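# Check lathe set-up and cut one good part

## Task

Acting as the cell's operator, turn a correct part from the slug now clamped in the lathe (seated against the jaw steps), after finding and fixing anything the previous shift may have set up wrongly. Machine no other slug. At the end the part must still be gripped in the chuck by the same end the jaws hold now, the machine and the gauge must be idle with no alarm standing, and the door must be shut.

## Robot and tools

ROBOT. Two arms, left_arm (on the +y side) and right_arm, each ending in the same five-finger right hand, so hand numbers and axes mean the same on both. Bases: left_arm at (+0.027, +0.463, 0) m, right_arm at (-0.072, -0.447, 0) m. Scene frame: origin at table height midway between the arms, +z up, +x out over the table. The lathe sits behind the bases toward -x, and its chuck faces +y. Result positions are in metres, velocities in m/s and rad/s, orientations as quat_wxyz, all in the scene frame.

HAND POINT. Each arm is steered by a point 0.05 m in front of the palm. Its +z runs along the straight fingers, +y out of the palm, +x across the palm away from the thumb. Fingers extend 0.06-0.07 m past it. A wrist bracket on the little-finger side can strike things.

ROW LAYOUT (execute_actions rows and move targets). One flat list of 28 numbers covers both arms: left first, then right. Per arm: dx, dy, dz, rx, ry, rz, then little, ring, middle, index, thumb_bend, thumb_turn, force_limit, speed. All lie in [-1, 1]. The six pose numbers are an offset, not a pose: they count from that arm's Hand target at the start of the action or move, along the Hand target's own axes. 1.0 means 0.6 m or 180 degrees; rx, ry, rz form one rotation vector. All six at 0 means no new request for that arm. Fingers: +1 straight, -1 curled. thumb_bend +1 straight, -1 bent; thumb_turn +1 beside the palm, -1 opposite the fingers. force_limit maps -1 to +1 onto about 0-10 N (thumb 0-15 N). speed rises from near zero at -1 to full at +0.48; use -0.94 or lower for a gentle grip. To leave a hand unchanged, resend its last eight commanded numbers.

TOOLS.
- execute_actions: actions is a list; each action may hold rows (1-15 rows, each applied for one 1/30 s step, every row counted from the same start), steps (1-450, default 15), until (stop early when device conditions hold, e.g. {"machine": {"state": "done"}} or {"all": {"status": "ended"}}; numbers need a comparison like [">=", 1]), and device commands under machine or gauge. cameras: list of names, ["all"] or []. An empty actions list returns all images.
- move: target is one 28-number row or up to 15 rows, every row an offset from the same starting Hand targets. speed in m/s, 0.002-3.2 (default 0.25). blend in m to round corners. stop_force in N, 4-120, ends an arm's path when it feels that push; zero (default true) rezeroes before the move. blocking=false returns early. The result adds a move: line (done, off_target, moving, held, fault, plus limits).
- wait: seconds 0-3600. stop: brakes a running move. zoom_image: camera and region [x0, y0, x1, y1] in pixels, at most 504 by 504. show_instructions: shows the reference pages (work order etc.). zero_wrist_force: arm. finished_scene: ends the scene (scene 1).

MACHINE (device machine). Commands: door shut/open; chuck clamp/open; page (work_offsets, tools, program, measuring, position); a register entry needs register, value (-9999 to 9999) and write: true in one object; keys cycle_start, feed_hold, reset, home, probe, tool_set, tool_change, air_blast; stop. Up to 8 objects may be sent as a list. Units are mm; every x is a diameter; machine coordinates (pos_x, pos_z, tool offsets) are counted from machine zero and are never positive. t<n>_x/t<n>_z place tool n's tip on the axis at the chuck face, plus its wear; g54_z and g55_z run from chuck face to program zero. cycle_start runs the program in 'program' and needs door shut, chuck clamped, turret at the load place, no alarm. home returns the turret. probe measures from probe_x/probe_z along exactly one nonzero of probe_move_x, probe_move_z. tool_set measures the tool in place without writing anything. Results report state (idle, running, done, alarm, busy, held), door_state, chuck_state, seat_state (home means the part sits on all three steps; trust it only once clamped), alarm, entry (how the last entry or key was answered), and the page shown. Compare stored programs, revisions, offsets and tools with the work order before cutting.

GAUGE (device gauge): measure: true reads one piece lying seated in a nest, untouched, for about 12 s; readings no_1 to no_20 in mm, readings counts finished reads.

CAMERAS: cam_high, cam_low, cam_chuck, cam_machine, cam_left_wrist, cam_right_wrist.

AVOID. Never reach into chuck, part, turret or slides while a cycle runs, is held, or the spindle still turns (up to 3.2 s after a program). A turret crash is not undone by reset. Do not ram the door, drop anything, or let anything fall into the chip pan or off the work area. Keep the arms apart. A net force near 150 N or joint torque at its limit stops an arm for 10 s; approach contacts slowly with stop_force and modest targets. Long stretched holds heat motors.

Each tool is called after "Emit:" as name(argument=value, ...), one argument or row to a line, values as JSON.

Reference images:

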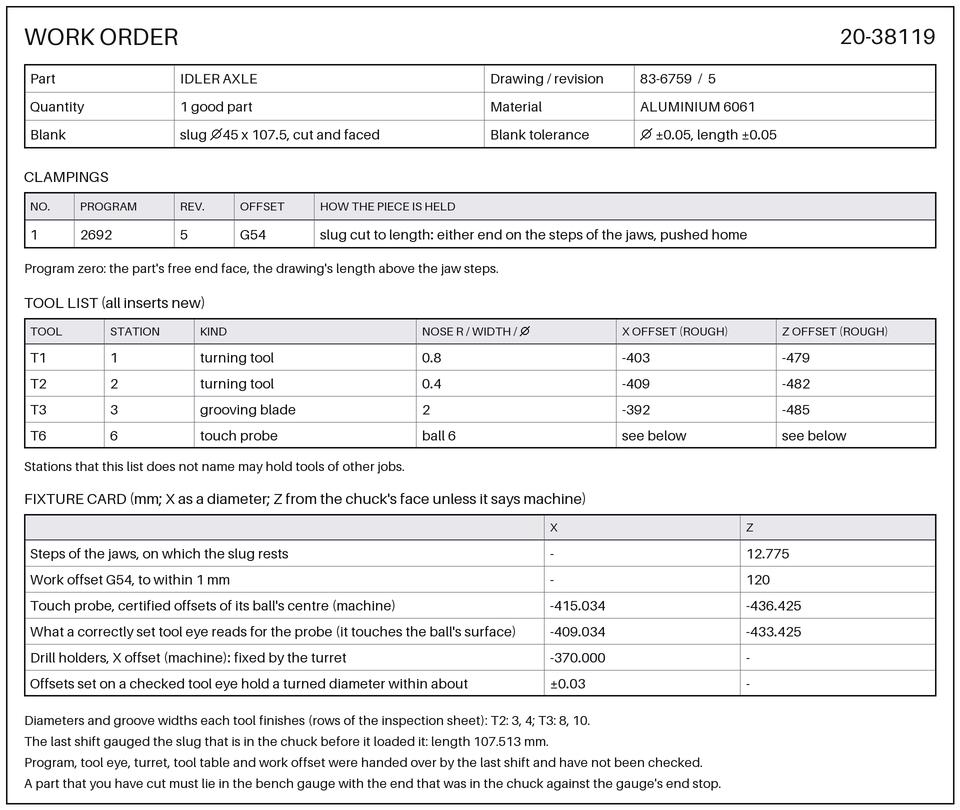

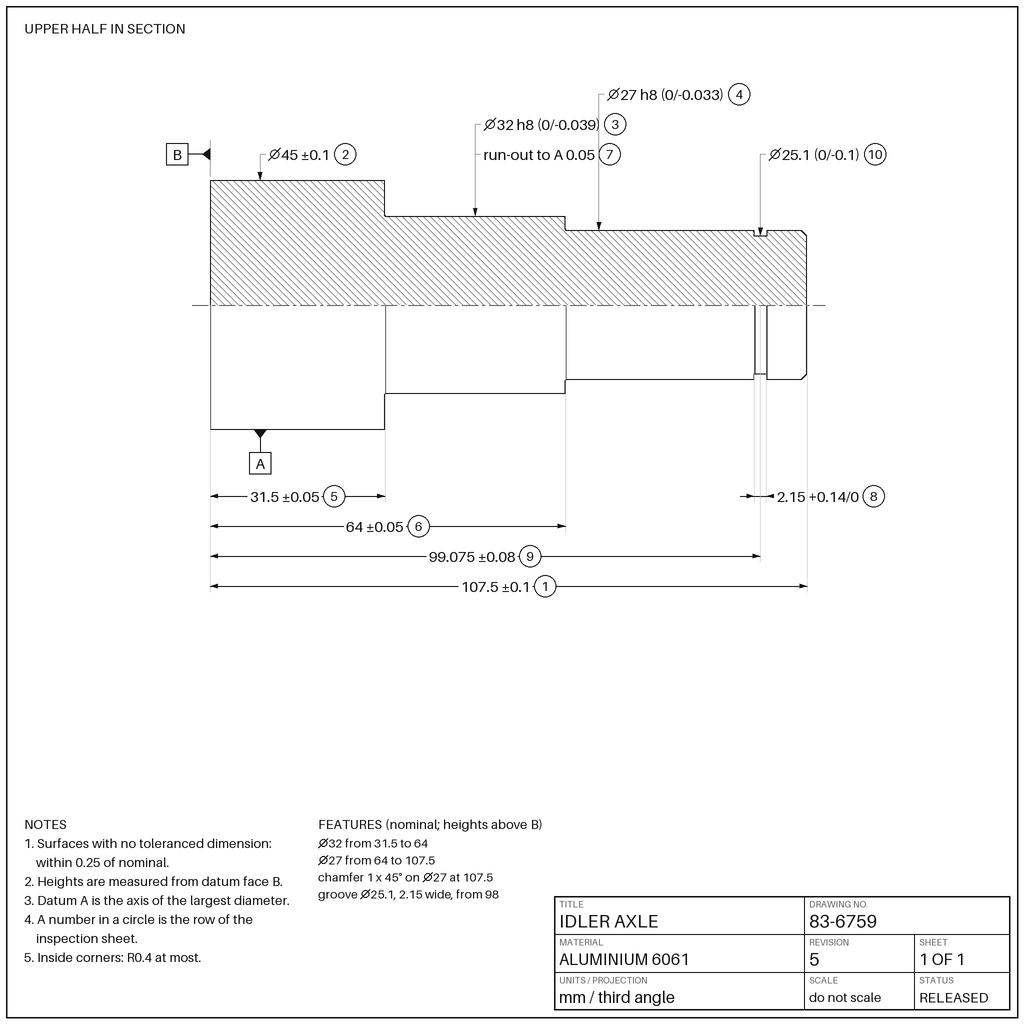

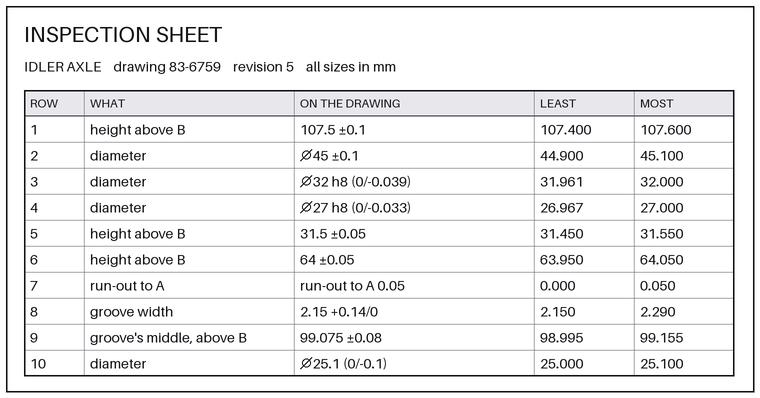

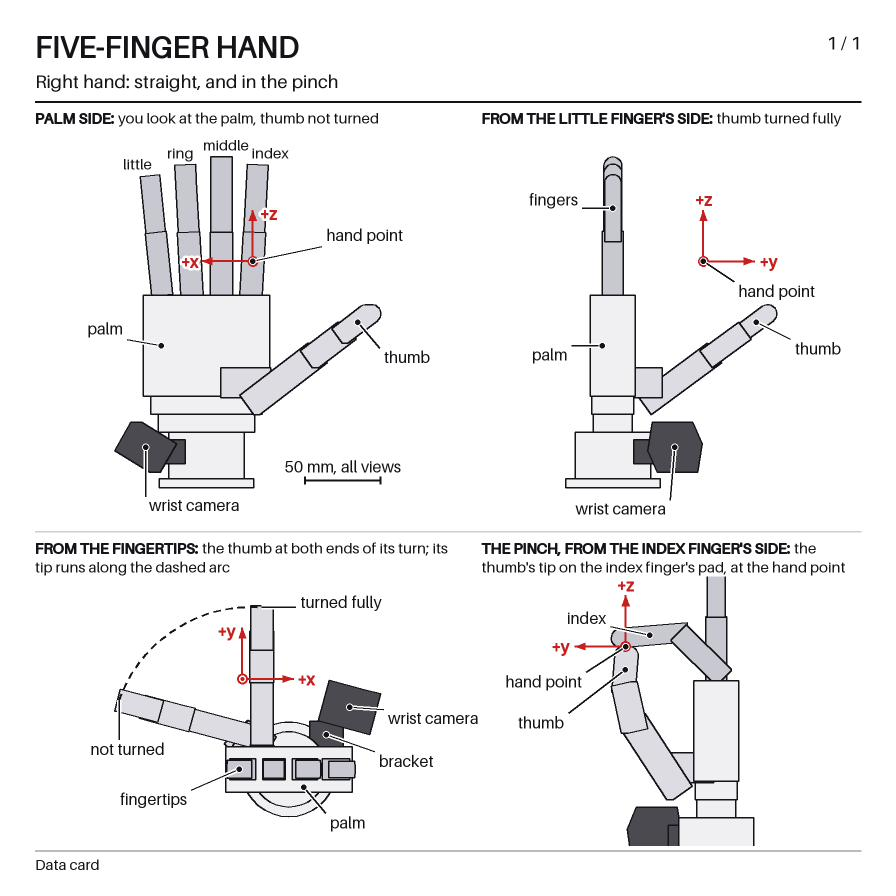

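## Session

Emit:
execute_actions(
  actions=[],
)

Emit:
execute_actions(
  actions=[
    {"machine":{"page":"tools"},"steps":3},
  ],
)

Emit:
execute_actions(
  actions=[
    {"machine":{"page":"program"},"steps":3},
  ],
)

Emit:
execute_actions(
  actions=[
    {"machine":{"page":"measuring"},"steps":3},
  ],
)

Emit:
execute_actions(
  actions=[
    {"machine":{"page":"position"},"steps":3},
  ],
)

Scene clock: 0.00 s.
left_arm: end_effector_position=(-0.0994, +0.6935, +0.1060) hand_measured=(+1.000, +1.000, +1.000, +1.000, +1.000, +1.000) hand_load_n=(+0.0, +0.0, +0.0, +0.0, +0.0, +0.0) hand_stopped_by=(target, target, target, target, target, target) hand_force_limit=0.00 hand_speed=-0.80 end_effector_quat_wxyz=(+0.003, +0.188, +0.982, +0.005) | right_arm: end_effector_position=(+0.4185, -0.6369, +0.1296) hand_measured=(+1.000, +1.000, +1.000, +1.000, +1.000, +1.000) hand_load_n=(+0.0, +0.0, +0.0, +0.0, +0.0, +0.0) hand_stopped_by=(target, target, target, target, target, target) hand_force_limit=0.00 hand_speed=-0.80 end_effector_quat_wxyz=(-0.418, -0.088, +0.892, -0.148)
Joint positions: left_arm=[1.628 -1.711 2.521 0.753 1.579 0.408] | right_arm=[-0.49 -0.913 1.72 1.436 2.254 -1.999]
Joint velocities: within noise
Joint torques (N m): no reading
Motor temperatures (°C): left_arm=[32 23 35 34 37 32] | right_arm=[27 33 28 33 31 32]
Wrist force (N): no reading
Wrist torque (N m): no reading
Wrist force, peak (N): no reading
Hand target: left_arm -0.0994, +0.6935, +0.1060; +0.003, +0.188, +0.982, +0.005 | right_arm +0.4185, -0.6369, +0.1296; -0.418, -0.088, +0.892, -0.148
machine.work_offsets: g54_z=+120.655 g55_z=+0.000
machine: state=idle door_state=shut chuck_state=clamped seat_state=home door_answer=taken chuck_answer=taken page=work_offsets entry=no_entry entries=0 alarm=no_alarm queue=idle queue_left=0
gauge: readings=0

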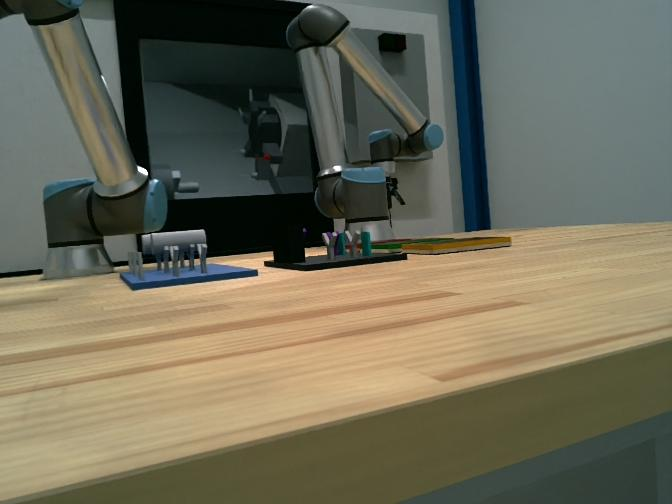

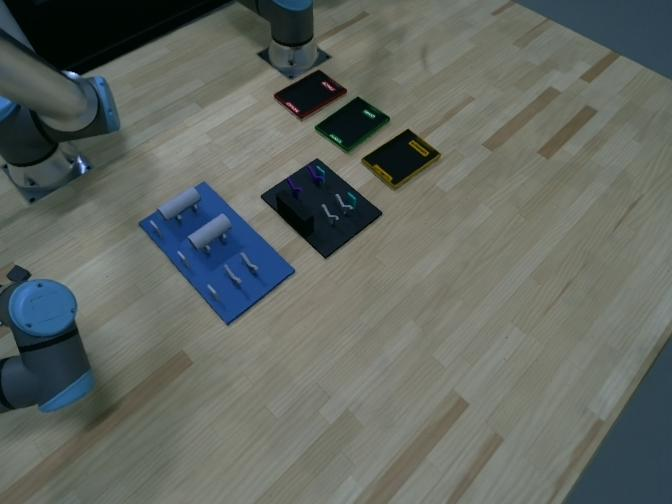

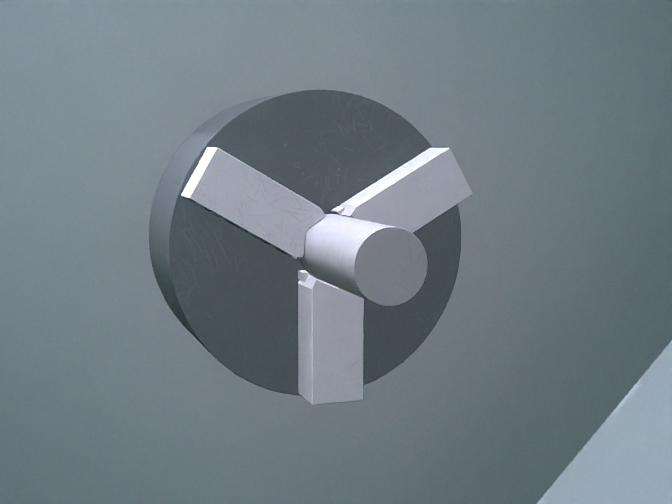

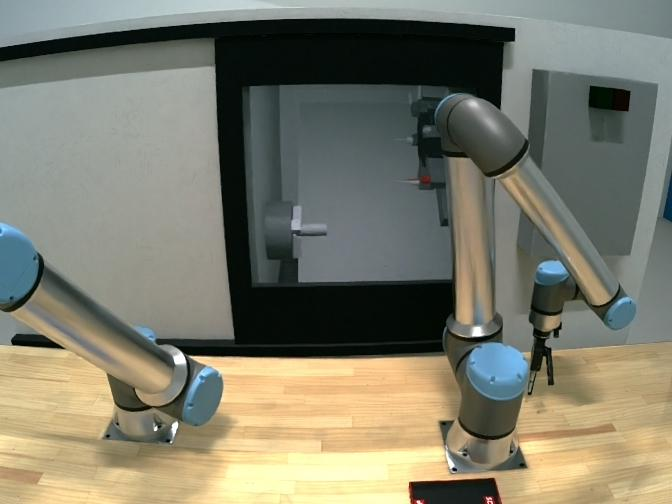

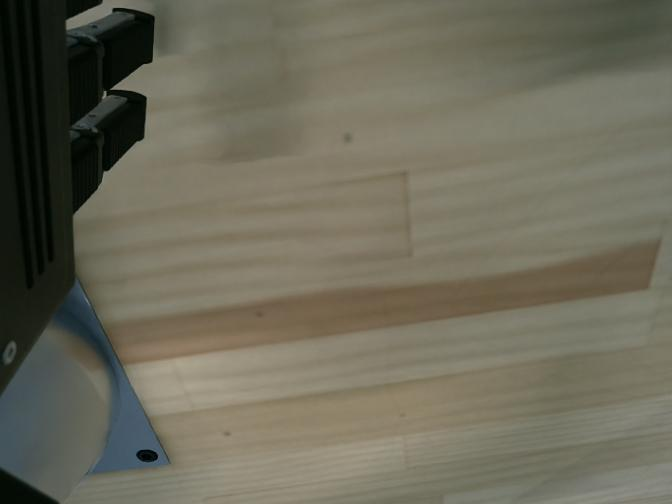

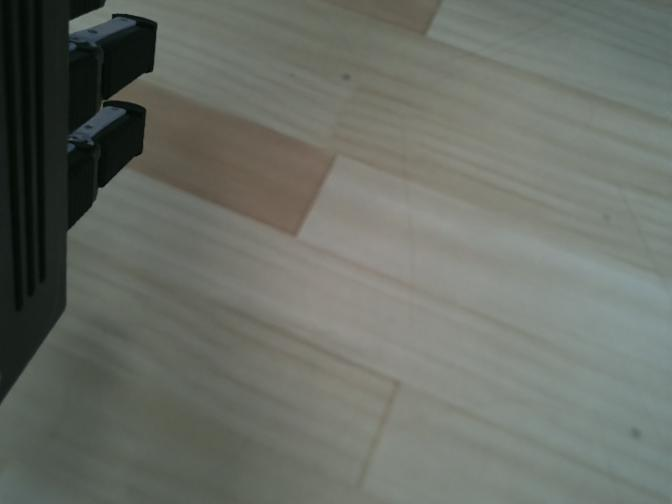

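Scene clock: 0.30 s.
left_arm: end_effector_position=(-0.0994, +0.6935, +0.1060) hand_measured=(+1.000, +1.000, +1.000, +1.000, +1.000, +1.000) hand_load_n=(+0.0, +0.0, +0.0, +0.0, -0.5, +0.0) hand_stopped_by=(target, target, target, target, target, target) hand_force_limit=0.00 hand_speed=-0.80 end_effector_quat_wxyz=(+0.003, +0.188, +0.982, +0.005) | right_arm: end_effector_position=(+0.4185, -0.6369, +0.1296) hand_measured=(+1.000, +1.000, +1.000, +1.000, +1.000, +1.000) hand_load_n=(+0.0, +0.0, +0.0, +0.0, +0.0, +0.0) hand_stopped_by=(target, target, target, target, target, target) hand_force_limit=0.00 hand_speed=-0.80 end_effector_quat_wxyz=(-0.418, -0.088, +0.892, -0.148)
Joint positions: left_arm=[1.628 -1.711 2.521 0.753 1.579 0.408] | right_arm=[-0.49 -0.913 1.72 1.436 2.254 -1.999]
Joint torques (N m): left_arm=[-2.73 -14.37 -25.47 3.84 0.37 -0.21] | right_arm=[-0.98 -80.19 -25.9 4.68 0.2 -0.18]
Wrist force (N): left_arm=[0.2 0.1 0.0] | right_arm=[0.0 0.3 0.1]
Wrist torque (N m): left_arm=[0.01 -0.03 0.02] | right_arm=[0.04 0.00 0.01]
Wrist force, peak (N): left_arm=[0.5 -0.2 0.5] | right_arm=[-0.3 0.2 0.7]
Hand target: left_arm -0.0994, +0.6935, +0.1060; +0.003, +0.188, +0.982, +0.005 | right_arm +0.4185, -0.6369, +0.1296; -0.418, -0.088, +0.892, -0.148
machine.tools: t1_x=-403.065 t1_x_wear=+0.000 t1_z=-479.496 t1_z_wear=+0.000 t1_radius=+0.800 t1_station=+1.000 t2_x=-408.603 t2_x_wear=+0.000 t2_z=-481.728 t2_z_wear=+0.000 t2_radius=+0.400 t2_station=+2.000 t3_x=-392.339 t3_x_wear=+0.000 t3_z=-484.577 t3_z_wear=+0.000 t3_radius=+0.000 t3_station=+3.000 t4_x=-370.000 t4_x_wear=+0.000 t4_z=-431.182 t4_z_wear=+0.000 t4_radius=+0.000 t4_station=+4.000 t5_x=-397.620 t5_x_wear=+0.000 t5_z=-417.187 t5_z_wear=+0.000 t5_radius=+0.400 t5_station=+5.000 t6_x=-415.034 t6_x_wear=+0.000 t6_z=-436.425 t6_z_wear=+0.000 t6_radius=+3.000 t6_station=+6.000
machine: state=idle door_state=shut chuck_state=clamped seat_state=home door_answer=taken chuck_answer=taken page=tools entry=no_entry entries=0 alarm=no_alarm queue=done queue_left=0
gauge: readings=0

Scene clock: 0.60 s.
left_arm: end_effector_position=(-0.0994, +0.6935, +0.1060) hand_measured=(+1.000, +1.000, +1.000, +1.000, +1.000, +1.000) hand_load_n=(+0.0, -0.5, +0.0, +0.0, +0.0, +0.0) hand_stopped_by=(target, target, target, target, target, target) hand_force_limit=0.00 hand_speed=-0.80 end_effector_quat_wxyz=(+0.003, +0.188, +0.982, +0.005) | right_arm: end_effector_position=(+0.4185, -0.6369, +0.1296) hand_measured=(+1.000, +1.000, +1.000, +1.000, +1.000, +1.000) hand_load_n=(+0.0, +0.0, +0.0, +0.0, +0.0, +0.0) hand_stopped_by=(target, target, target, target, target, target) hand_force_limit=0.00 hand_speed=-0.80 end_effector_quat_wxyz=(-0.418, -0.088, +0.892, -0.148)
Joint positions: left_arm=[1.628 -1.711 2.521 0.753 1.579 0.408] | right_arm=[-0.49 -0.913 1.72 1.436 2.254 -1.999]
Joint torques (N m): left_arm=[0.09 -12.27 -24.99 4.01 -0.11 -0.29] | right_arm=[-1.15 -77.33 -26.14 4.8 0.24 -0.12]
Wrist force (N): left_arm=[0.1 -0.2 0.2] | right_arm=[-0.1 0.2 0.3]
Wrist torque (N m): left_arm=[-0.05 -0.02 0.00] | right_arm=[0.02 0.00 0.00]
Wrist force, peak (N): left_arm=[0.2 0.2 0.5] | right_arm=[-0.7 0.3 0.4]
Hand target: left_arm -0.0994, +0.6935, +0.1060; +0.003, +0.188, +0.982, +0.005 | right_arm +0.4185, -0.6369, +0.1296; -0.418, -0.088, +0.892, -0.148
machine.program: program=+2692 tool_call=+1 tool_in_place=+0 program_revision=+5 program_offset=+54 load_peak=+0 stored1_number=+3890 stored1_revision=+3 stored2_number=+3060 stored2_revision=+2 stored3_number=+2692 stored3_revision=+5 stored4_number=+0 stored4_revision=+0 cycles=+0
machine: state=idle door_state=shut chuck_state=clamped seat_state=home door_answer=taken chuck_answer=taken page=program entry=no_entry entries=0 alarm=no_alarm queue=done queue_left=0
gauge: readings=0

Scene clock: 0.90 s.
left_arm: end_effector_position=(-0.0994, +0.6935, +0.1060) hand_measured=(+1.000, +1.000, +1.000, +1.000, +1.000, +1.000) hand_load_n=(+0.0, +0.0, +0.0, -0.5, +0.0, +0.0) hand_stopped_by=(target, target, target, target, target, target) hand_force_limit=0.00 hand_speed=-0.80 end_effector_quat_wxyz=(+0.003, +0.188, +0.982, +0.005) | right_arm: end_effector_position=(+0.4185, -0.6369, +0.1296) hand_measured=(+1.000, +1.000, +1.000, +1.000, +1.000, +1.000) hand_load_n=(+0.0, +0.0, +0.0, +0.0, +0.0, +0.0) hand_stopped_by=(target, target, target, target, target, target) hand_force_limit=0.00 hand_speed=-0.80 end_effector_quat_wxyz=(-0.418, -0.088, +0.892, -0.148)
Joint positions: left_arm=[1.628 -1.711 2.521 0.753 1.579 0.408] | right_arm=[-0.49 -0.913 1.72 1.436 2.254 -1.999]
Joint torques (N m): left_arm=[-3.94 -11.08 -25.42 3.72 0.24 -0.32] | right_arm=[-1.02 -78.33 -27.77 4.63 0.7 0.11]
Wrist force (N): left_arm=[0.1 0.0 0.0] | right_arm=[-0.4 0.0 0.4]
Wrist torque (N m): left_arm=[0.00 -0.01 0.01] | right_arm=[-0.01 0.05 -0.02]
Wrist force, peak (N): left_arm=[0.1 -0.5 0.2] | right_arm=[-0.3 0.3 0.8]
Hand target: left_arm -0.0994, +0.6935, +0.1060; +0.003, +0.188, +0.982, +0.005 | right_arm +0.4185, -0.6369, +0.1296; -0.418, -0.088, +0.892, -0.148
machine.measuring: probe_x=+0.000 probe_z=+0.000 probe_move_x=+0.000 probe_move_z=+0.000 probe_radius=+2.992 eye_x=+58.749 eye_z=+153.422 probe_touched=+0 probe_found_x=+0.000 probe_found_z=+0.000 set_x=+0.000 set_z=+0.000
machine: state=idle door_state=shut chuck_state=clamped seat_state=home door_answer=taken chuck_answer=taken page=measuring entry=no_entry entries=0 alarm=no_alarm queue=done queue_left=0
gauge: readings=0

Scene clock: 1.20 s.
left_arm: end_effector_position=(-0.0994, +0.6935, +0.1060) hand_measured=(+1.000, +1.000, +1.000, +1.000, +1.000, +1.000) hand_load_n=(+0.0, +0.0, +0.0, +0.0, +0.0, +0.0) hand_stopped_by=(target, target, target, target, target, target) hand_force_limit=0.00 hand_speed=-0.80 end_effector_quat_wxyz=(+0.003, +0.188, +0.982, +0.005) | right_arm: end_effector_position=(+0.4185, -0.6369, +0.1296) hand_measured=(+1.000, +1.000, +1.000, +1.000, +1.000, +1.000) hand_load_n=(+0.0, +0.0, +0.0, +0.0, +0.0, +0.0) hand_stopped_by=(target, target, target, target, target, target) hand_force_limit=0.00 hand_speed=-0.80 end_effector_quat_wxyz=(-0.418, -0.088, +0.892, -0.148)
Joint positions: left_arm=[1.628 -1.711 2.521 0.753 1.579 0.408] | right_arm=[-0.49 -0.913 1.72 1.436 2.254 -1.999]
Joint torques (N m): left_arm=[1.52 -10.21 -24.97 4.03 0.27 -0.49] | right_arm=[2.25 -77.68 -25.9 5.19 0.59 0.02]
Wrist force (N): left_arm=[0.2 0.0 0.2] | right_arm=[-0.3 0.5 0.3]
Wrist torque (N m): left_arm=[0.00 -0.03 0.01] | right_arm=[0.06 0.04 0.00]
Wrist force, peak (N): left_arm=[0.4 -0.2 0.4] | right_arm=[-0.3 0.5 0.3]
Hand target: left_arm -0.0994, +0.6935, +0.1060; +0.003, +0.188, +0.982, +0.005 | right_arm +0.4185, -0.6369, +0.1296; -0.418, -0.088, +0.892, -0.148
machine.position: pos_x=+0.000 pos_z=+0.000
machine: state=idle door_state=shut chuck_state=clamped seat_state=home door_answer=taken chuck_answer=taken page=position entry=no_entry entries=0 alarm=no_alarm queue=done queue_left=0
gauge: readings=0

Emit:
execute_actions(
  actions=[
    {"machine":[{"page":"measuring","register":"tool_call","value":6,"write":true},{"tool_change":true},{"tool_set":true}],"steps":450,"until":{"all":{"status":"ended"},"machine":{"queue":["!=","running"],"state":["!=","busy"]}}},
  ],
)

Scene clock: 33.17 s.
left_arm: end_effector_position=(-0.0994, +0.6935, +0.1060) hand_measured=(+1.000, +1.000, +1.000, +1.000, +1.000, +1.000) hand_load_n=(+0.0, +0.0, +0.0, +0.0, +0.0, +0.0) hand_stopped_by=(target, target, target, target, target, target) hand_force_limit=0.00 hand_speed=-0.80 end_effector_quat_wxyz=(+0.003, +0.188, +0.982, +0.005) | right_arm: end_effector_position=(+0.4185, -0.6369, +0.1296) hand_measured=(+1.000, +1.000, +1.000, +1.000, +1.000, +1.000) hand_load_n=(+0.0, +0.0, +0.0, +0.0, +0.0, +0.0) hand_stopped_by=(target, target, target, target, target, target) hand_force_limit=0.00 hand_speed=-0.80 end_effector_quat_wxyz=(-0.418, -0.088, +0.892, -0.148)
Joint positions: left_arm=[1.628 -1.711 2.521 0.753 1.579 0.408] | right_arm=[-0.49 -0.913 1.72 1.436 2.254 -1.999]
Joint torques (N m): left_arm=[-0.78 -11.51 -25.71 3.81 0.13 -0.4] | right_arm=[-1.39 -77.04 -26.77 4.9 0.95 -0.71]
Wrist force (N): left_arm=[0.5 -0.1 0.3] | right_arm=[-0.4 0.0 0.3]
Wrist torque (N m): left_arm=[-0.01 -0.07 0.02] | right_arm=[-0.01 0.02 -0.01]
Wrist force, peak (N): left_arm=[1.0 0.2 0.6] | right_arm=[-0.6 0.4 1.0]
Hand target: left_arm -0.0994, +0.6935, +0.1060; +0.003, +0.188, +0.982, +0.005 | right_arm +0.4185, -0.6369, +0.1296; -0.418, -0.088, +0.892, -0.148
machine.measuring: probe_x=+0.000 probe_z=+0.000 probe_move_x=+0.000 probe_move_z=+0.000 probe_radius=+2.992 eye_x=+58.749 eye_z=+153.422 probe_touched=+0 probe_found_x=+0.000 probe_found_z=+0.000 set_x=+0.000 set_z=+0.000
machine: state=busy door_state=shut chuck_state=clamped seat_state=home door_answer=taken chuck_answer=taken page=measuring entry=taken entries=3 alarm=no_alarm queue=running queue_left=0
gauge: readings=0

Emit:
execute_actions(
  actions=[
    {"steps":450,"until":{"machine":{"state":"idle"}}},
  ],
)

Scene clock: 35.37 s.
left_arm: end_effector_position=(-0.0994, +0.6935, +0.1060) hand_measured=(+1.000, +1.000, +1.000, +1.000, +1.000, +1.000) hand_load_n=(+0.0, +0.0, +0.0, +0.0, +0.0, +0.0) hand_stopped_by=(target, target, target, target, target, target) hand_force_limit=0.00 hand_speed=-0.80 end_effector_quat_wxyz=(+0.003, +0.188, +0.982, +0.005) | right_arm: end_effector_position=(+0.4185, -0.6369, +0.1296) hand_measured=(+1.000, +1.000, +1.000, +1.000, +1.000, +1.000) hand_load_n=(+0.0, +0.0, +0.0, +0.0, +0.0, +0.0) hand_stopped_by=(target, target, target, target, target, target) hand_force_limit=0.00 hand_speed=-0.80 end_effector_quat_wxyz=(-0.418, -0.088, +0.892, -0.148)
Joint positions: left_arm=[1.628 -1.711 2.521 0.753 1.579 0.408] | right_arm=[-0.49 -0.913 1.72 1.436 2.254 -1.999]
Joint torques (N m): left_arm=[-1.05 -11.61 -26.52 3.76 0.22 0.18] | right_arm=[-0.31 -77.72 -26.54 5.03 0.82 -0.57]
Wrist force (N): left_arm=[0.2 0.0 0.2] | right_arm=[0.1 0.4 0.6]
Wrist torque (N m): left_arm=[-0.01 -0.02 0.01] | right_arm=[0.03 -0.05 0.02]
Wrist force, peak (N): left_arm=[0.2 0.3 0.5] | right_arm=[-0.7 0.1 0.8]
Hand target: left_arm -0.0994, +0.6935, +0.1060; +0.003, +0.188, +0.982, +0.005 | right_arm +0.4185, -0.6369, +0.1296; -0.418, -0.088, +0.892, -0.148
machine.measuring: probe_x=+0.000 probe_z=+0.000 probe_move_x=+0.000 probe_move_z=+0.000 probe_radius=+2.992 eye_x=+58.749 eye_z=+153.422 probe_touched=+0 probe_found_x=+0.000 probe_found_z=+0.000 set_x=-409.032 set_z=-433.428
machine: state=idle door_state=shut chuck_state=clamped seat_state=home door_answer=taken chuck_answer=taken page=measuring entry=taken entries=3 alarm=no_alarm queue=done queue_left=0
gauge: readings=0

Emit:
execute_actions(
  actions=[
    {"machine":[{"register":"probe_x","value":20,"write":true},{"register":"probe_z","value":130,"write":true},{"register":"probe_move_x","value":0,"write":true},{"register":"probe_move_z","value":-10,"write":true},{"probe":true}],"steps":60},
    {"steps":450,"until":{"machine":{"state":["!=","busy"],"queue":["!=","running"]}}},
  ],
)

Emit:
execute_actions(
  actions=[
    {"machine":{"probe":true},"steps":30},
    {"steps":450,"until":{"machine":{"state":["!=","busy"],"queue":["!=","running"]}}},
  ],
)

Emit:
execute_actions(
  actions=[
    {"machine":[{"register":"probe_x","value":61,"write":true},{"register":"probe_z","value":80,"write":true},{"register":"probe_move_x","value":-14,"write":true},{"register":"probe_move_z","value":0,"write":true},{"probe":true}],"steps":60},
    {"steps":450,"until":{"machine":{"state":["!=","busy"],"queue":["!=","running"]}}},
  ],
)

Scene clock: 48.23 s.
left_arm: end_effector_position=(-0.0994, +0.6935, +0.1060) hand_measured=(+1.000, +1.000, +1.000, +1.000, +1.000, +1.000) hand_load_n=(+0.0, +0.0, +0.0, +0.0, +0.0, +0.0) hand_stopped_by=(target, target, target, target, target, target) hand_force_limit=0.00 hand_speed=-0.80 end_effector_quat_wxyz=(+0.003, +0.188, +0.982, +0.005) | right_arm: end_effector_position=(+0.4185, -0.6369, +0.1296) hand_measured=(+1.000, +1.000, +1.000, +1.000, +1.000, +1.000) hand_load_n=(+0.0, +0.0, +0.0, +0.0, +0.0, +0.0) hand_stopped_by=(target, target, target, target, target, target) hand_force_limit=0.00 hand_speed=-0.80 end_effector_quat_wxyz=(-0.418, -0.088, +0.892, -0.148)
Joint positions: left_arm=[1.628 -1.711 2.521 0.753 1.579 0.408] | right_arm=[-0.49 -0.913 1.72 1.436 2.254 -1.999]
Joint torques (N m): left_arm=[-1.02 -10.67 -25.17 3.69 0.16 -0.31] | right_arm=[2.31 -79.18 -26.7 5.24 1 -0.32]
Wrist force (N): left_arm=[0.1 -0.2 0.0] | right_arm=[-0.5 0.2 0.6]
Wrist torque (N m): left_arm=[-0.03 -0.02 0.00] | right_arm=[0.00 0.06 -0.02]
Wrist force, peak (N): left_arm=[0.2 -0.4 0.7] | right_arm=[-0.9 0.5 1.0]
Hand target: left_arm -0.0994, +0.6935, +0.1060; +0.003, +0.188, +0.982, +0.005 | right_arm +0.4185, -0.6369, +0.1296; -0.418, -0.088, +0.892, -0.148
machine.measuring: probe_x=+20.000 probe_z=+130.000 probe_move_x=+0.000 probe_move_z=-10.000 probe_radius=+2.992 eye_x=+58.749 eye_z=+153.422 probe_touched=+1 probe_found_x=+20.000 probe_found_z=+121.014 set_x=-409.032 set_z=-433.428
machine: state=idle door_state=shut chuck_state=clamped seat_state=home door_answer=taken chuck_answer=taken page=measuring entry=taken entries=8 alarm=no_alarm queue=done queue_left=0
gauge: readings=0

Scene clock: 53.90 s.
left_arm: end_effector_position=(-0.0994, +0.6935, +0.1060) hand_measured=(+1.000, +1.000, +1.000, +1.000, +1.000, +1.000) hand_load_n=(+0.5, +0.0, +0.0, +0.0, +0.0, +0.0) hand_stopped_by=(target, target, target, target, target, target) hand_force_limit=0.00 hand_speed=-0.80 end_effector_quat_wxyz=(+0.003, +0.188, +0.982, +0.005) | right_arm: end_effector_position=(+0.4185, -0.6369, +0.1296) hand_measured=(+1.000, +1.000, +1.000, +1.000, +1.000, +1.000) hand_load_n=(+0.0, +0.0, +0.0, +0.0, +0.0, +0.0) hand_stopped_by=(target, target, target, target, target, target) hand_force_limit=0.00 hand_speed=-0.80 end_effector_quat_wxyz=(-0.418, -0.088, +0.892, -0.148)
Joint positions: left_arm=[1.628 -1.711 2.521 0.753 1.579 0.408] | right_arm=[-0.49 -0.913 1.72 1.436 2.254 -1.999]
Joint torques (N m): left_arm=[-0.2 -10.7 -25.84 3.68 0.01 -0.1] | right_arm=[0.59 -77.07 -25.71 5.72 1.11 -1.19]
Wrist force (N): left_arm=[0.0 -0.2 0.2] | right_arm=[-0.3 -0.1 0.8]
Wrist torque (N m): left_arm=[-0.04 0.00 -0.01] | right_arm=[-0.05 0.02 -0.02]
Wrist force, peak (N): left_arm=[0.8 0.2 0.4] | right_arm=[-0.7 -0.2 1.1]
Hand target: left_arm -0.0994, +0.6935, +0.1060; +0.003, +0.188, +0.982, +0.005 | right_arm +0.4185, -0.6369, +0.1296; -0.418, -0.088, +0.892, -0.148
machine.measuring: probe_x=+20.000 probe_z=+130.000 probe_move_x=+0.000 probe_move_z=-10.000 probe_radius=+2.992 eye_x=+58.749 eye_z=+153.422 probe_touched=+1 probe_found_x=+20.000 probe_found_z=+121.016 set_x=-409.032 set_z=-433.428
machine: state=idle door_state=shut chuck_state=clamped seat_state=home door_answer=taken chuck_answer=taken page=measuring entry=taken entries=9 alarm=no_alarm queue=done queue_left=0
gauge: readings=0

Scene clock: 60.20 s.
left_arm: end_effector_position=(-0.0994, +0.6935, +0.1060) hand_measured=(+1.000, +1.000, +1.000, +1.000, +1.000, +1.000) hand_load_n=(+0.0, +0.0, +0.0, +0.0, +0.0, +0.0) hand_stopped_by=(target, target, target, target, target, target) hand_force_limit=0.00 hand_speed=-0.80 end_effector_quat_wxyz=(+0.003, +0.188, +0.982, +0.005) | right_arm: end_effector_position=(+0.4185, -0.6369, +0.1296) hand_measured=(+1.000, +1.000, +1.000, +1.000, +1.000, +1.000) hand_load_n=(+0.0, +0.0, +0.0, +0.0, +0.0, +0.0) hand_stopped_by=(target, target, target, target, target, target) hand_force_limit=0.00 hand_speed=-0.80 end_effector_quat_wxyz=(-0.418, -0.088, +0.892, -0.148)
Joint positions: left_arm=[1.628 -1.711 2.521 0.753 1.579 0.408] | right_arm=[-0.49 -0.913 1.72 1.436 2.254 -1.999]
Joint torques (N m): left_arm=[-4.49 -9.87 -26.16 3.7 0.42 0.17] | right_arm=[-1.5 -79.64 -26.5 5.4 0.62 -0.74]
Wrist force (N): left_arm=[-0.1 0.2 0.2] | right_arm=[-0.5 -0.1 0.8]
Wrist torque (N m): left_arm=[0.03 0.02 0.00] | right_arm=[-0.06 0.03 -0.02]
Wrist force, peak (N): left_arm=[0.2 0.2 0.8] | right_arm=[-0.3 0.3 1.3]
Hand target: left_arm -0.0994, +0.6935, +0.1060; +0.003, +0.188, +0.982, +0.005 | right_arm +0.4185, -0.6369, +0.1296; -0.418, -0.088, +0.892, -0.148
machine.measuring: probe_x=+61.000 probe_z=+80.000 probe_move_x=-14.000 probe_move_z=+0.000 probe_radius=+2.992 eye_x=+58.749 eye_z=+153.422 probe_touched=+1 probe_found_x=+44.987 probe_found_z=+80.000 set_x=-409.032 set_z=-433.428
machine: state=idle door_state=shut chuck_state=clamped seat_state=home door_answer=taken chuck_answer=taken page=measuring entry=taken entries=14 alarm=no_alarm queue=done queue_left=0
gauge: readings=0

Emit:
execute_actions(
  actions=[
    {"steps":3},
  ],
  cameras=["cam_chuck","cam_machine"],
)

Emit:
zoom_image(
  camera="cam_chuck",
  region=[220, 150, 480, 350],
)

Emit:
zoom_image(
  camera="cam_machine",
  region=[240, 70, 500, 290],
)

Scene clock: 117.97 s.
left_arm: end_effector_position=(-0.0994, +0.6935, +0.1060) hand_measured=(+1.000, +1.000, +1.000, +1.000, +1.000, +1.000) hand_load_n=(+0.0, +0.0, +0.0, +0.0, +0.0, +0.0) hand_stopped_by=(target, target, target, target, target, target) hand_force_limit=0.00 hand_speed=-0.80 end_effector_quat_wxyz=(+0.003, +0.188, +0.982, +0.005) | right_arm: end_effector_position=(+0.4185, -0.6369, +0.1296) hand_measured=(+1.000, +1.000, +1.000, +1.000, +1.000, +1.000) hand_load_n=(+0.0, +0.0, +0.0, +0.0, +0.0, +0.0) hand_stopped_by=(target, target, target, target, target, target) hand_force_limit=0.00 hand_speed=-0.80 end_effector_quat_wxyz=(-0.418, -0.088, +0.892, -0.148)
Joint positions: left_arm=[1.628 -1.711 2.521 0.753 1.579 0.408] | right_arm=[-0.49 -0.913 1.72 1.436 2.254 -1.999]
Joint torques (N m): left_arm=[-0.48 -11.29 -26.39 3.31 0.39 -0.21] | right_arm=[-1.83 -75.73 -25.92 5.22 1.18 -1.61]
Wrist force (N): left_arm=[0.2 0.0 0.2] | right_arm=[-0.5 0.2 0.8]
Wrist torque (N m): left_arm=[0.00 -0.02 0.01] | right_arm=[-0.01 0.05 -0.02]
Wrist force, peak (N): left_arm=[0.5 0.4 0.6] | right_arm=[-0.7 0.4 1.3]
Hand target: left_arm -0.0994, +0.6935, +0.1060; +0.003, +0.188, +0.982, +0.005 | right_arm +0.4185, -0.6369, +0.1296; -0.418, -0.088, +0.892, -0.148
machine.measuring: probe_x=+61.000 probe_z=+80.000 probe_move_x=-14.000 probe_move_z=+0.000 probe_radius=+2.992 eye_x=+58.749 eye_z=+153.422 probe_touched=+1 probe_found_x=+44.987 probe_found_z=+80.000 set_x=-409.032 set_z=-433.428
machine: state=idle door_state=shut chuck_state=clamped seat_state=home door_answer=taken chuck_answer=taken page=measuring entry=taken entries=14 alarm=no_alarm queue=done queue_left=0
gauge: readings=0

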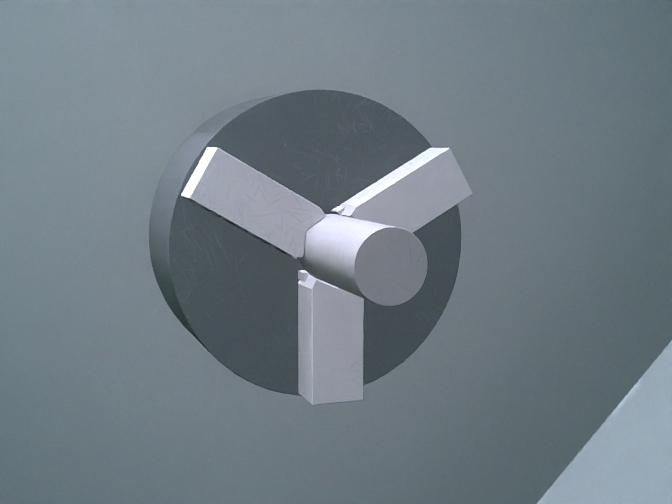

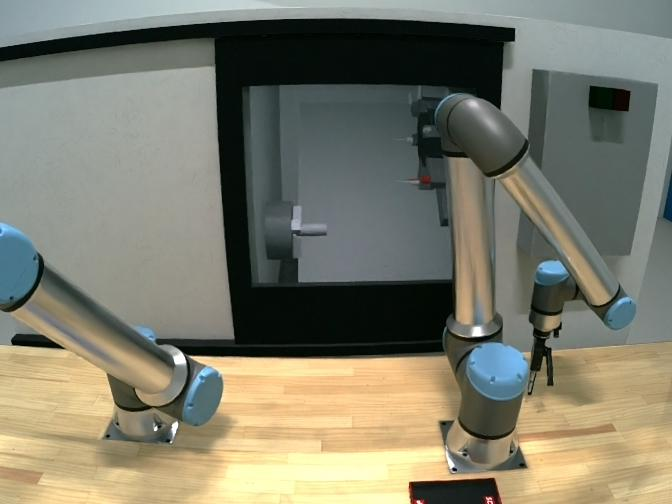

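Scaled by 1.938 from the camera's image (finer frame: 960x720).

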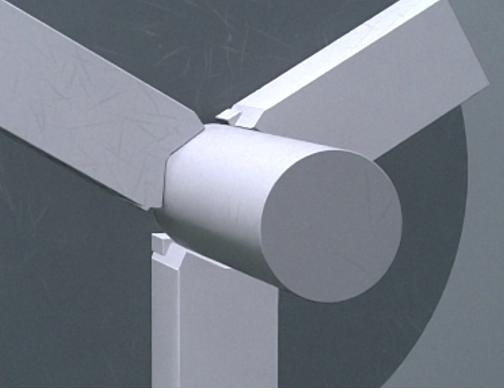

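Scaled by 1.938 from the camera's image (finer frame: 960x720).

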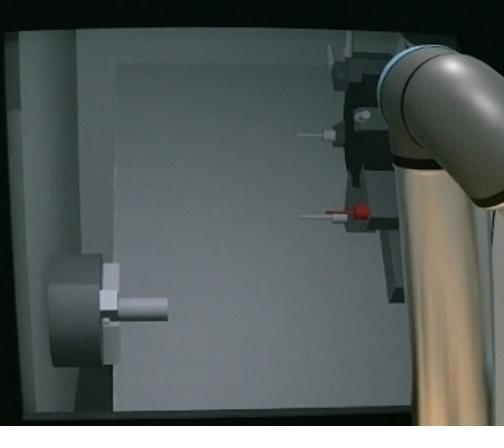

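Emit:
zoom_image(
  camera="cam_chuck",
  region=[280, 190, 380, 310],
)

Emit:
zoom_image(
  camera="cam_high",
  region=[120, 150, 400, 340],
)

Scaled by 4.200 from the camera's image (finer frame: 960x720).

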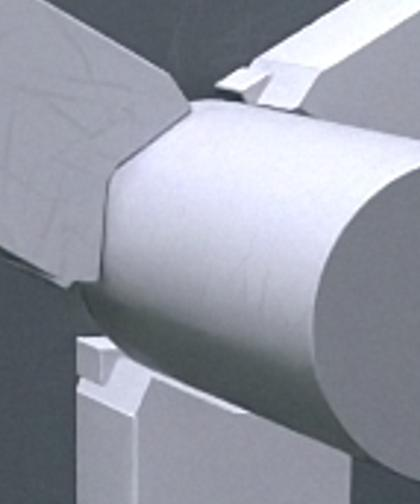

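This scene's latest camera images include none from cam_high. They are from: cam_chuck, cam_machine. cam_high's image comes with the result of a call that names it in "cameras".

Emit:
execute_actions(
  actions=[
    {"machine":[{"register":"probe_x","value":61,"write":true},{"register":"probe_z","value":112,"write":true},{"register":"probe_move_x","value":-14,"write":true},{"register":"probe_move_z","value":0,"write":true},{"probe":true}],"steps":60},
    {"steps":450,"until":{"machine":{"state":["!=","busy"],"queue":["!=","running"]}}},
  ],
)

Emit:
execute_actions(
  actions=[
    {"machine":[{"register":"probe_x","value":61,"write":true},{"register":"probe_z","value":60,"write":true},{"probe":true}],"steps":60},
    {"steps":450,"until":{"machine":{"state":["!=","busy"],"queue":["!=","running"]}}},
  ],
)

Emit:
execute_actions(
  actions=[
    {"machine":[{"register":"probe_x","value":38,"write":true},{"register":"probe_z","value":130,"write":true},{"register":"probe_move_x","value":0,"write":true},{"register":"probe_move_z","value":-10,"write":true},{"probe":true}],"steps":60},
    {"steps":450,"until":{"machine":{"state":["!=","busy"],"queue":["!=","running"]}}},
  ],
)

Emit:
execute_actions(
  actions=[
    {"machine":[{"register":"probe_x","value":-38,"write":true},{"probe":true}],"steps":60},
    {"steps":450,"until":{"machine":{"state":["!=","busy"],"queue":["!=","running"]}}},
  ],
)

Scene clock: 151.27 s.
left_arm: end_effector_position=(-0.0994, +0.6935, +0.1060) hand_measured=(+1.000, +1.000, +1.000, +1.000, +1.000, +1.000) hand_load_n=(+0.0, +0.0, +0.0, +0.0, +0.0, +0.0) hand_stopped_by=(target, target, target, target, target, target) hand_force_limit=0.00 hand_speed=-0.80 end_effector_quat_wxyz=(+0.003, +0.188, +0.982, +0.005) | right_arm: end_effector_position=(+0.4185, -0.6369, +0.1296) hand_measured=(+1.000, +1.000, +1.000, +1.000, +1.000, +1.000) hand_load_n=(+0.0, +0.0, +0.0, +0.0, +0.0, +0.0) hand_stopped_by=(target, target, target, target, target, target) hand_force_limit=0.00 hand_speed=-0.80 end_effector_quat_wxyz=(-0.418, -0.088, +0.892, -0.148)
Joint positions: left_arm=[1.628 -1.711 2.521 0.753 1.579 0.408] | right_arm=[-0.49 -0.913 1.72 1.436 2.254 -1.999]
Joint torques (N m): left_arm=[2.24 -9.35 -27.86 3.2 0.17 -0.18] | right_arm=[0 -79.71 -26.34 5.58 1.53 -1.52]
Wrist force (N): left_arm=[0.7 -0.1 0.2] | right_arm=[0.2 0.3 0.6]
Wrist torque (N m): left_arm=[-0.02 -0.11 0.04] | right_arm=[0.01 -0.05 0.02]
Wrist force, peak (N): left_arm=[0.5 -0.1 0.8] | right_arm=[-0.6 0.4 1.4]
Hand target: left_arm -0.0994, +0.6935, +0.1060; +0.003, +0.188, +0.982, +0.005 | right_arm +0.4185, -0.6369, +0.1296; -0.418, -0.088, +0.892, -0.148
machine.measuring: probe_x=+61.000 probe_z=+112.000 probe_move_x=-14.000 probe_move_z=+0.000 probe_radius=+2.992 eye_x=+58.749 eye_z=+153.422 probe_touched=+1 probe_found_x=+44.987 probe_found_z=+112.000 set_x=-409.032 set_z=-433.428
machine: state=idle door_state=shut chuck_state=clamped seat_state=home door_answer=taken chuck_answer=taken page=measuring entry=taken entries=19 alarm=no_alarm queue=done queue_left=0
gauge: readings=0

Scene clock: 157.27 s.
left_arm: end_effector_position=(-0.0994, +0.6935, +0.1060) hand_measured=(+1.000, +1.000, +1.000, +1.000, +1.000, +1.000) hand_load_n=(+0.0, +0.0, -0.5, +0.0, +0.0, +0.0) hand_stopped_by=(target, target, target, target, target, target) hand_force_limit=0.00 hand_speed=-0.80 end_effector_quat_wxyz=(+0.003, +0.188, +0.982, +0.005) | right_arm: end_effector_position=(+0.4185, -0.6369, +0.1296) hand_measured=(+1.000, +1.000, +1.000, +1.000, +1.000, +1.000) hand_load_n=(+0.0, +0.0, +0.0, +0.0, +0.0, +0.0) hand_stopped_by=(target, target, target, target, target, target) hand_force_limit=0.00 hand_speed=-0.80 end_effector_quat_wxyz=(-0.418, -0.088, +0.892, -0.148)
Joint positions: left_arm=[1.628 -1.711 2.521 0.753 1.579 0.408] | right_arm=[-0.49 -0.913 1.72 1.436 2.254 -1.999]
Joint torques (N m): left_arm=[4.52 -9.78 -28.09 3.42 0.87 0.47] | right_arm=[-1.01 -78.08 -25.7 5.6 0.89 -1.46]
Wrist force (N): left_arm=[0.0 -0.1 0.3] | right_arm=[-0.2 0.3 0.5]
Wrist torque (N m): left_arm=[-0.02 -0.01 0.00] | right_arm=[0.03 0.00 0.01]
Wrist force, peak (N): left_arm=[0.2 -0.2 0.8] | right_arm=[-0.7 0.2 1.5]
Hand target: left_arm -0.0994, +0.6935, +0.1060; +0.003, +0.188, +0.982, +0.005 | right_arm +0.4185, -0.6369, +0.1296; -0.418, -0.088, +0.892, -0.148
machine.measuring: probe_x=+61.000 probe_z=+60.000 probe_move_x=-14.000 probe_move_z=+0.000 probe_radius=+2.992 eye_x=+58.749 eye_z=+153.422 probe_touched=+1 probe_found_x=+44.988 probe_found_z=+60.000 set_x=-409.032 set_z=-433.428
machine: state=idle door_state=shut chuck_state=clamped seat_state=home door_answer=taken chuck_answer=taken page=measuring entry=taken entries=22 alarm=no_alarm queue=done queue_left=0
gauge: readings=0

Scene clock: 163.60 s.
left_arm: end_effector_position=(-0.0994, +0.6935, +0.1060) hand_measured=(+1.000, +1.000, +1.000, +1.000, +1.000, +1.000) hand_load_n=(+0.0, +0.0, +0.0, +0.0, +0.0, +0.0) hand_stopped_by=(target, target, target, target, target, target) hand_force_limit=0.00 hand_speed=-0.80 end_effector_quat_wxyz=(+0.003, +0.188, +0.982, +0.005) | right_arm: end_effector_position=(+0.4185, -0.6369, +0.1296) hand_measured=(+1.000, +1.000, +1.000, +1.000, +1.000, +1.000) hand_load_n=(+0.0, +0.0, +0.0, +0.0, +0.0, +0.0) hand_stopped_by=(target, target, target, target, target, target) hand_force_limit=0.00 hand_speed=-0.80 end_effector_quat_wxyz=(-0.418, -0.088, +0.892, -0.148)
Joint positions: left_arm=[1.628 -1.711 2.521 0.753 1.579 0.408] | right_arm=[-0.49 -0.913 1.72 1.436 2.254 -1.999]
Joint torques (N m): left_arm=[-2.19 -9.03 -26.36 3.39 0.22 -0.48] | right_arm=[-2.79 -77.04 -25.59 5.15 1.33 -1.66]
Wrist force (N): left_arm=[0.1 0.0 0.3] | right_arm=[-0.5 0.2 0.8]
Wrist torque (N m): left_arm=[-0.02 -0.02 0.01] | right_arm=[0.00 0.04 -0.02]
Wrist force, peak (N): left_arm=[0.0 -0.5 0.7] | right_arm=[-0.3 0.6 1.6]
Hand target: left_arm -0.0994, +0.6935, +0.1060; +0.003, +0.188, +0.982, +0.005 | right_arm +0.4185, -0.6369, +0.1296; -0.418, -0.088, +0.892, -0.148
machine.measuring: probe_x=+38.000 probe_z=+130.000 probe_move_x=+0.000 probe_move_z=-10.000 probe_radius=+2.992 eye_x=+58.749 eye_z=+153.422 probe_touched=+1 probe_found_x=+38.000 probe_found_z=+121.015 set_x=-409.032 set_z=-433.428
machine: state=idle door_state=shut chuck_state=clamped seat_state=home door_answer=taken chuck_answer=taken page=measuring entry=taken entries=27 alarm=no_alarm queue=done queue_left=0
gauge: readings=0

Scene clock: 169.90 s.
left_arm: end_effector_position=(-0.0994, +0.6935, +0.1060) hand_measured=(+1.000, +1.000, +1.000, +1.000, +1.000, +1.000) hand_load_n=(+0.0, +0.0, +0.0, +0.0, +0.0, +0.0) hand_stopped_by=(target, target, target, target, target, target) hand_force_limit=0.00 hand_speed=-0.80 end_effector_quat_wxyz=(+0.003, +0.188, +0.982, +0.005) | right_arm: end_effector_position=(+0.4185, -0.6369, +0.1296) hand_measured=(+1.000, +1.000, +1.000, +1.000, +1.000, +1.000) hand_load_n=(+0.0, +0.0, +0.0, +0.0, +0.5, +0.0) hand_stopped_by=(target, target, target, target, target, target) hand_force_limit=0.00 hand_speed=-0.80 end_effector_quat_wxyz=(-0.418, -0.088, +0.892, -0.148)
Joint positions: left_arm=[1.628 -1.711 2.521 0.753 1.579 0.408] | right_arm=[-0.49 -0.913 1.72 1.436 2.254 -1.999]
Joint torques (N m): left_arm=[-0.65 -10.32 -26.71 3.44 0.13 -0.08] | right_arm=[2.06 -79.73 -27.56 5.81 1.29 -1.52]
Wrist force (N): left_arm=[-0.1 -0.1 0.1] | right_arm=[-0.6 0.2 1.0]
Wrist torque (N m): left_arm=[-0.02 0.01 -0.01] | right_arm=[-0.03 0.05 -0.02]
Wrist force, peak (N): left_arm=[0.2 0.4 0.8] | right_arm=[-0.7 0.1 1.4]
Hand target: left_arm -0.0994, +0.6935, +0.1060; +0.003, +0.188, +0.982, +0.005 | right_arm +0.4185, -0.6369, +0.1296; -0.418, -0.088, +0.892, -0.148
machine.measuring: probe_x=-38.000 probe_z=+130.000 probe_move_x=+0.000 probe_move_z=-10.000 probe_radius=+2.992 eye_x=+58.749 eye_z=+153.422 probe_touched=+1 probe_found_x=-38.000 probe_found_z=+121.015 set_x=-409.032 set_z=-433.428
machine: state=idle door_state=shut chuck_state=clamped seat_state=home door_answer=taken chuck_answer=taken page=measuring entry=taken entries=29 alarm=no_alarm queue=done queue_left=0
gauge: readings=0

Emit:
execute_actions(
  actions=[
    {"machine":[{"register":"probe_x","value":-61,"write":true},{"register":"probe_z","value":112,"write":true},{"register":"probe_move_x","value":14,"write":true},{"register":"probe_move_z","value":0,"write":true},{"probe":true}],"steps":60},
    {"steps":450,"until":{"machine":{"state":["!=","busy"],"queue":["!=","running"]}}},
  ],
)

Emit:
execute_actions(
  actions=[
    {"machine":[{"home":true},{"register":"tool_call","value":1,"write":true},{"tool_change":true},{"tool_set":true}],"steps":60},
    {"steps":450,"until":{"machine":{"state":["!=","busy"],"queue":["!=","running"]}}},
    {"steps":450,"until":{"machine":{"state":["!=","busy"],"queue":["!=","running"]}}},
  ],
)

Emit:
execute_actions(
  actions=[
    {"machine":[{"register":"tool_call","value":2,"write":true},{"tool_change":true},{"tool_set":true}],"steps":60},
    {"steps":450,"until":{"machine":{"state":["!=","busy"],"queue":["!=","running"]}}},
    {"steps":450,"until":{"machine":{"state":["!=","busy"],"queue":["!=","running"]}}},
  ],
)

Emit:
execute_actions(
  actions=[
    {"machine":[{"register":"tool_call","value":3,"write":true},{"tool_change":true},{"tool_set":true}],"steps":60},
    {"steps":450,"until":{"machine":{"state":["!=","busy"],"queue":["!=","running"]}}},
    {"steps":450,"until":{"machine":{"state":["!=","busy"],"queue":["!=","running"]}}},
  ],
)

Scene clock: 187.73 s.
left_arm: end_effector_position=(-0.0994, +0.6935, +0.1060) hand_measured=(+1.000, +1.000, +1.000, +1.000, +1.000, +1.000) hand_load_n=(+0.0, +0.0, +0.0, +0.0, +0.0, +0.0) hand_stopped_by=(target, target, target, target, target, target) hand_force_limit=0.00 hand_speed=-0.80 end_effector_quat_wxyz=(+0.003, +0.188, +0.982, +0.005) | right_arm: end_effector_position=(+0.4185, -0.6369, +0.1296) hand_measured=(+1.000, +1.000, +1.000, +1.000, +1.000, +1.000) hand_load_n=(-0.5, +0.0, +0.0, +0.5, +0.0, +0.0) hand_stopped_by=(target, target, target, target, target, target) hand_force_limit=0.00 hand_speed=-0.80 end_effector_quat_wxyz=(-0.418, -0.088, +0.892, -0.148)
Joint positions: left_arm=[1.628 -1.711 2.521 0.753 1.579 0.408] | right_arm=[-0.49 -0.913 1.72 1.436 2.254 -1.999]
Joint torques (N m): left_arm=[-1.4 -9.56 -27.7 3.33 -0.11 -0.1] | right_arm=[-1.46 -78.78 -26.51 5.15 1.63 -1.38]
Wrist force (N): left_arm=[0.4 0.1 0.3] | right_arm=[-0.4 0.5 1.2]
Wrist torque (N m): left_arm=[0.01 -0.07 0.03] | right_arm=[0.01 0.02 0.00]
Wrist force, peak (N): left_arm=[0.6 -0.2 0.6] | right_arm=[-0.8 0.1 1.5]
Hand target: left_arm -0.0994, +0.6935, +0.1060; +0.003, +0.188, +0.982, +0.005 | right_arm +0.4185, -0.6369, +0.1296; -0.418, -0.088, +0.892, -0.148
machine.measuring: probe_x=-38.000 probe_z=+130.000 probe_move_x=+0.000 probe_move_z=-10.000 probe_radius=+2.992 eye_x=+58.749 eye_z=+153.422 probe_touched=+1 probe_found_x=-38.000 probe_found_z=+121.015 set_x=-409.032 set_z=-433.428
machine: state=idle door_state=shut chuck_state=clamped seat_state=home door_answer=taken chuck_answer=taken page=measuring entry=refused_out_of_range entries=30 alarm=no_alarm queue=dropped queue_left=0
gauge: readings=0

Scene clock: 206.73 s.
left_arm: end_effector_position=(-0.0994, +0.6935, +0.1060) hand_measured=(+1.000, +1.000, +1.000, +1.000, +1.000, +1.000) hand_load_n=(+0.5, +0.0, +0.0, +0.0, +0.0, +0.0) hand_stopped_by=(target, target, target, target, target, target) hand_force_limit=0.00 hand_speed=-0.80 end_effector_quat_wxyz=(+0.003, +0.188, +0.982, +0.005) | right_arm: end_effector_position=(+0.4185, -0.6369, +0.1296) hand_measured=(+1.000, +1.000, +1.000, +1.000, +1.000, +1.000) hand_load_n=(+0.0, +0.0, +0.0, +0.0, +0.0, +0.5) hand_stopped_by=(target, target, target, target, target, target) hand_force_limit=0.00 hand_speed=-0.80 end_effector_quat_wxyz=(-0.418, -0.088, +0.892, -0.148)
Joint positions: left_arm=[1.628 -1.711 2.521 0.753 1.579 0.408] | right_arm=[-0.49 -0.913 1.72 1.436 2.254 -1.999]
Joint torques (N m): left_arm=[-0.92 -10.26 -27.71 3.5 0.88 0.19] | right_arm=[-3.19 -80.62 -25.52 5.52 1.44 -1.68]
Wrist force (N): left_arm=[0.4 -0.1 0.6] | right_arm=[-0.3 0.2 1.0]
Wrist torque (N m): left_arm=[-0.04 -0.08 0.02] | right_arm=[-0.03 0.00 -0.01]
Wrist force, peak (N): left_arm=[0.4 0.0 1.0] | right_arm=[-0.7 0.5 1.5]
Hand target: left_arm -0.0994, +0.6935, +0.1060; +0.003, +0.188, +0.982, +0.005 | right_arm +0.4185, -0.6369, +0.1296; -0.418, -0.088, +0.892, -0.148
machine.measuring: probe_x=-38.000 probe_z=+130.000 probe_move_x=+0.000 probe_move_z=-10.000 probe_radius=+2.992 eye_x=+58.749 eye_z=+153.422 probe_touched=+1 probe_found_x=-38.000 probe_found_z=+121.015 set_x=-392.343 set_z=-484.578
machine: state=idle door_state=shut chuck_state=clamped seat_state=home door_answer=taken chuck_answer=taken page=measuring entry=taken entries=34 alarm=no_alarm queue=done queue_left=0
gauge: readings=0

Scene clock: 225.47 s.
left_arm: end_effector_position=(-0.0994, +0.6935, +0.1060) hand_measured=(+1.000, +1.000, +1.000, +1.000, +1.000, +1.000) hand_load_n=(+0.0, +0.0, +0.0, +0.0, +0.0, +0.0) hand_stopped_by=(target, target, target, target, target, target) hand_force_limit=0.00 hand_speed=-0.80 end_effector_quat_wxyz=(+0.003, +0.188, +0.982, +0.005) | right_arm: end_effector_position=(+0.4185, -0.6369, +0.1296) hand_measured=(+1.000, +1.000, +1.000, +1.000, +1.000, +1.000) hand_load_n=(-0.5, +0.0, -0.5, +0.0, +0.0, +0.0) hand_stopped_by=(target, target, target, target, target, target) hand_force_limit=0.00 hand_speed=-0.80 end_effector_quat_wxyz=(-0.418, -0.088, +0.892, -0.148)
Joint positions: left_arm=[1.628 -1.711 2.521 0.753 1.579 0.408] | right_arm=[-0.49 -0.913 1.72 1.436 2.254 -1.999]
Joint torques (N m): left_arm=[-0.16 -6.69 -28.02 3.35 -0.07 -0.21] | right_arm=[-3.81 -79.26 -27 5.08 1.95 -1.67]
Wrist force (N): left_arm=[0.1 -0.2 0.1] | right_arm=[-0.4 0.4 1.2]
Wrist torque (N m): left_arm=[-0.03 -0.02 0.00] | right_arm=[0.00 0.02 -0.01]
Wrist force, peak (N): left_arm=[0.7 -0.4 -0.2] | right_arm=[-0.6 0.4 1.7]
Hand target: left_arm -0.0994, +0.6935, +0.1060; +0.003, +0.188, +0.982, +0.005 | right_arm +0.4185, -0.6369, +0.1296; -0.418, -0.088, +0.892, -0.148
machine.measuring: probe_x=-38.000 probe_z=+130.000 probe_move_x=+0.000 probe_move_z=-10.000 probe_radius=+2.992 eye_x=+58.749 eye_z=+153.422 probe_touched=+1 probe_found_x=-38.000 probe_found_z=+121.015 set_x=-408.592 set_z=-481.726
machine: state=idle door_state=shut chuck_state=clamped seat_state=home door_answer=taken chuck_answer=taken page=measuring entry=taken entries=37 alarm=no_alarm queue=done queue_left=0
gauge: readings=0

Scene clock: 244.13 s.
left_arm: end_effector_position=(-0.0994, +0.6935, +0.1060) hand_measured=(+1.000, +1.000, +1.000, +1.000, +1.000, +1.000) hand_load_n=(+0.0, +0.0, +0.0, +0.0, +0.0, +0.0) hand_stopped_by=(target, target, target, target, target, target) hand_force_limit=0.00 hand_speed=-0.80 end_effector_quat_wxyz=(+0.003, +0.188, +0.982, +0.005) | right_arm: end_effector_position=(+0.4185, -0.6369, +0.1296) hand_measured=(+1.000, +1.000, +1.000, +1.000, +1.000, +1.000) hand_load_n=(+0.0, +0.0, +0.0, +0.0, +0.0, +0.0) hand_stopped_by=(target, target, target, target, target, target) hand_force_limit=0.00 hand_speed=-0.80 end_effector_quat_wxyz=(-0.418, -0.088, +0.892, -0.148)
Joint positions: left_arm=[1.628 -1.711 2.521 0.753 1.579 0.408] | right_arm=[-0.49 -0.913 1.72 1.436 2.254 -1.999]
Joint torques (N m): left_arm=[2.66 -11.28 -28.99 3.56 -0.14 -0.4] | right_arm=[0.34 -76.34 -26.67 5.56 1.96 -1.47]
Wrist force (N): left_arm=[0.2 0.1 0.4] | right_arm=[-0.1 0.2 0.8]
Wrist torque (N m): left_arm=[0.00 -0.05 0.02] | right_arm=[-0.02 -0.02 0.01]
Wrist force, peak (N): left_arm=[0.8 -0.1 0.4] | right_arm=[-0.8 0.8 1.9]
Hand target: left_arm -0.0994, +0.6935, +0.1060; +0.003, +0.188, +0.982, +0.005 | right_arm +0.4185, -0.6369, +0.1296; -0.418, -0.088, +0.892, -0.148
machine.measuring: probe_x=-38.000 probe_z=+130.000 probe_move_x=+0.000 probe_move_z=-10.000 probe_radius=+2.992 eye_x=+58.749 eye_z=+153.422 probe_touched=+1 probe_found_x=-38.000 probe_found_z=+121.015 set_x=-403.063 set_z=-479.500
machine: state=idle door_state=shut chuck_state=clamped seat_state=home door_answer=taken chuck_answer=taken page=measuring entry=taken entries=40 alarm=no_alarm queue=done queue_left=0
gauge: readings=0


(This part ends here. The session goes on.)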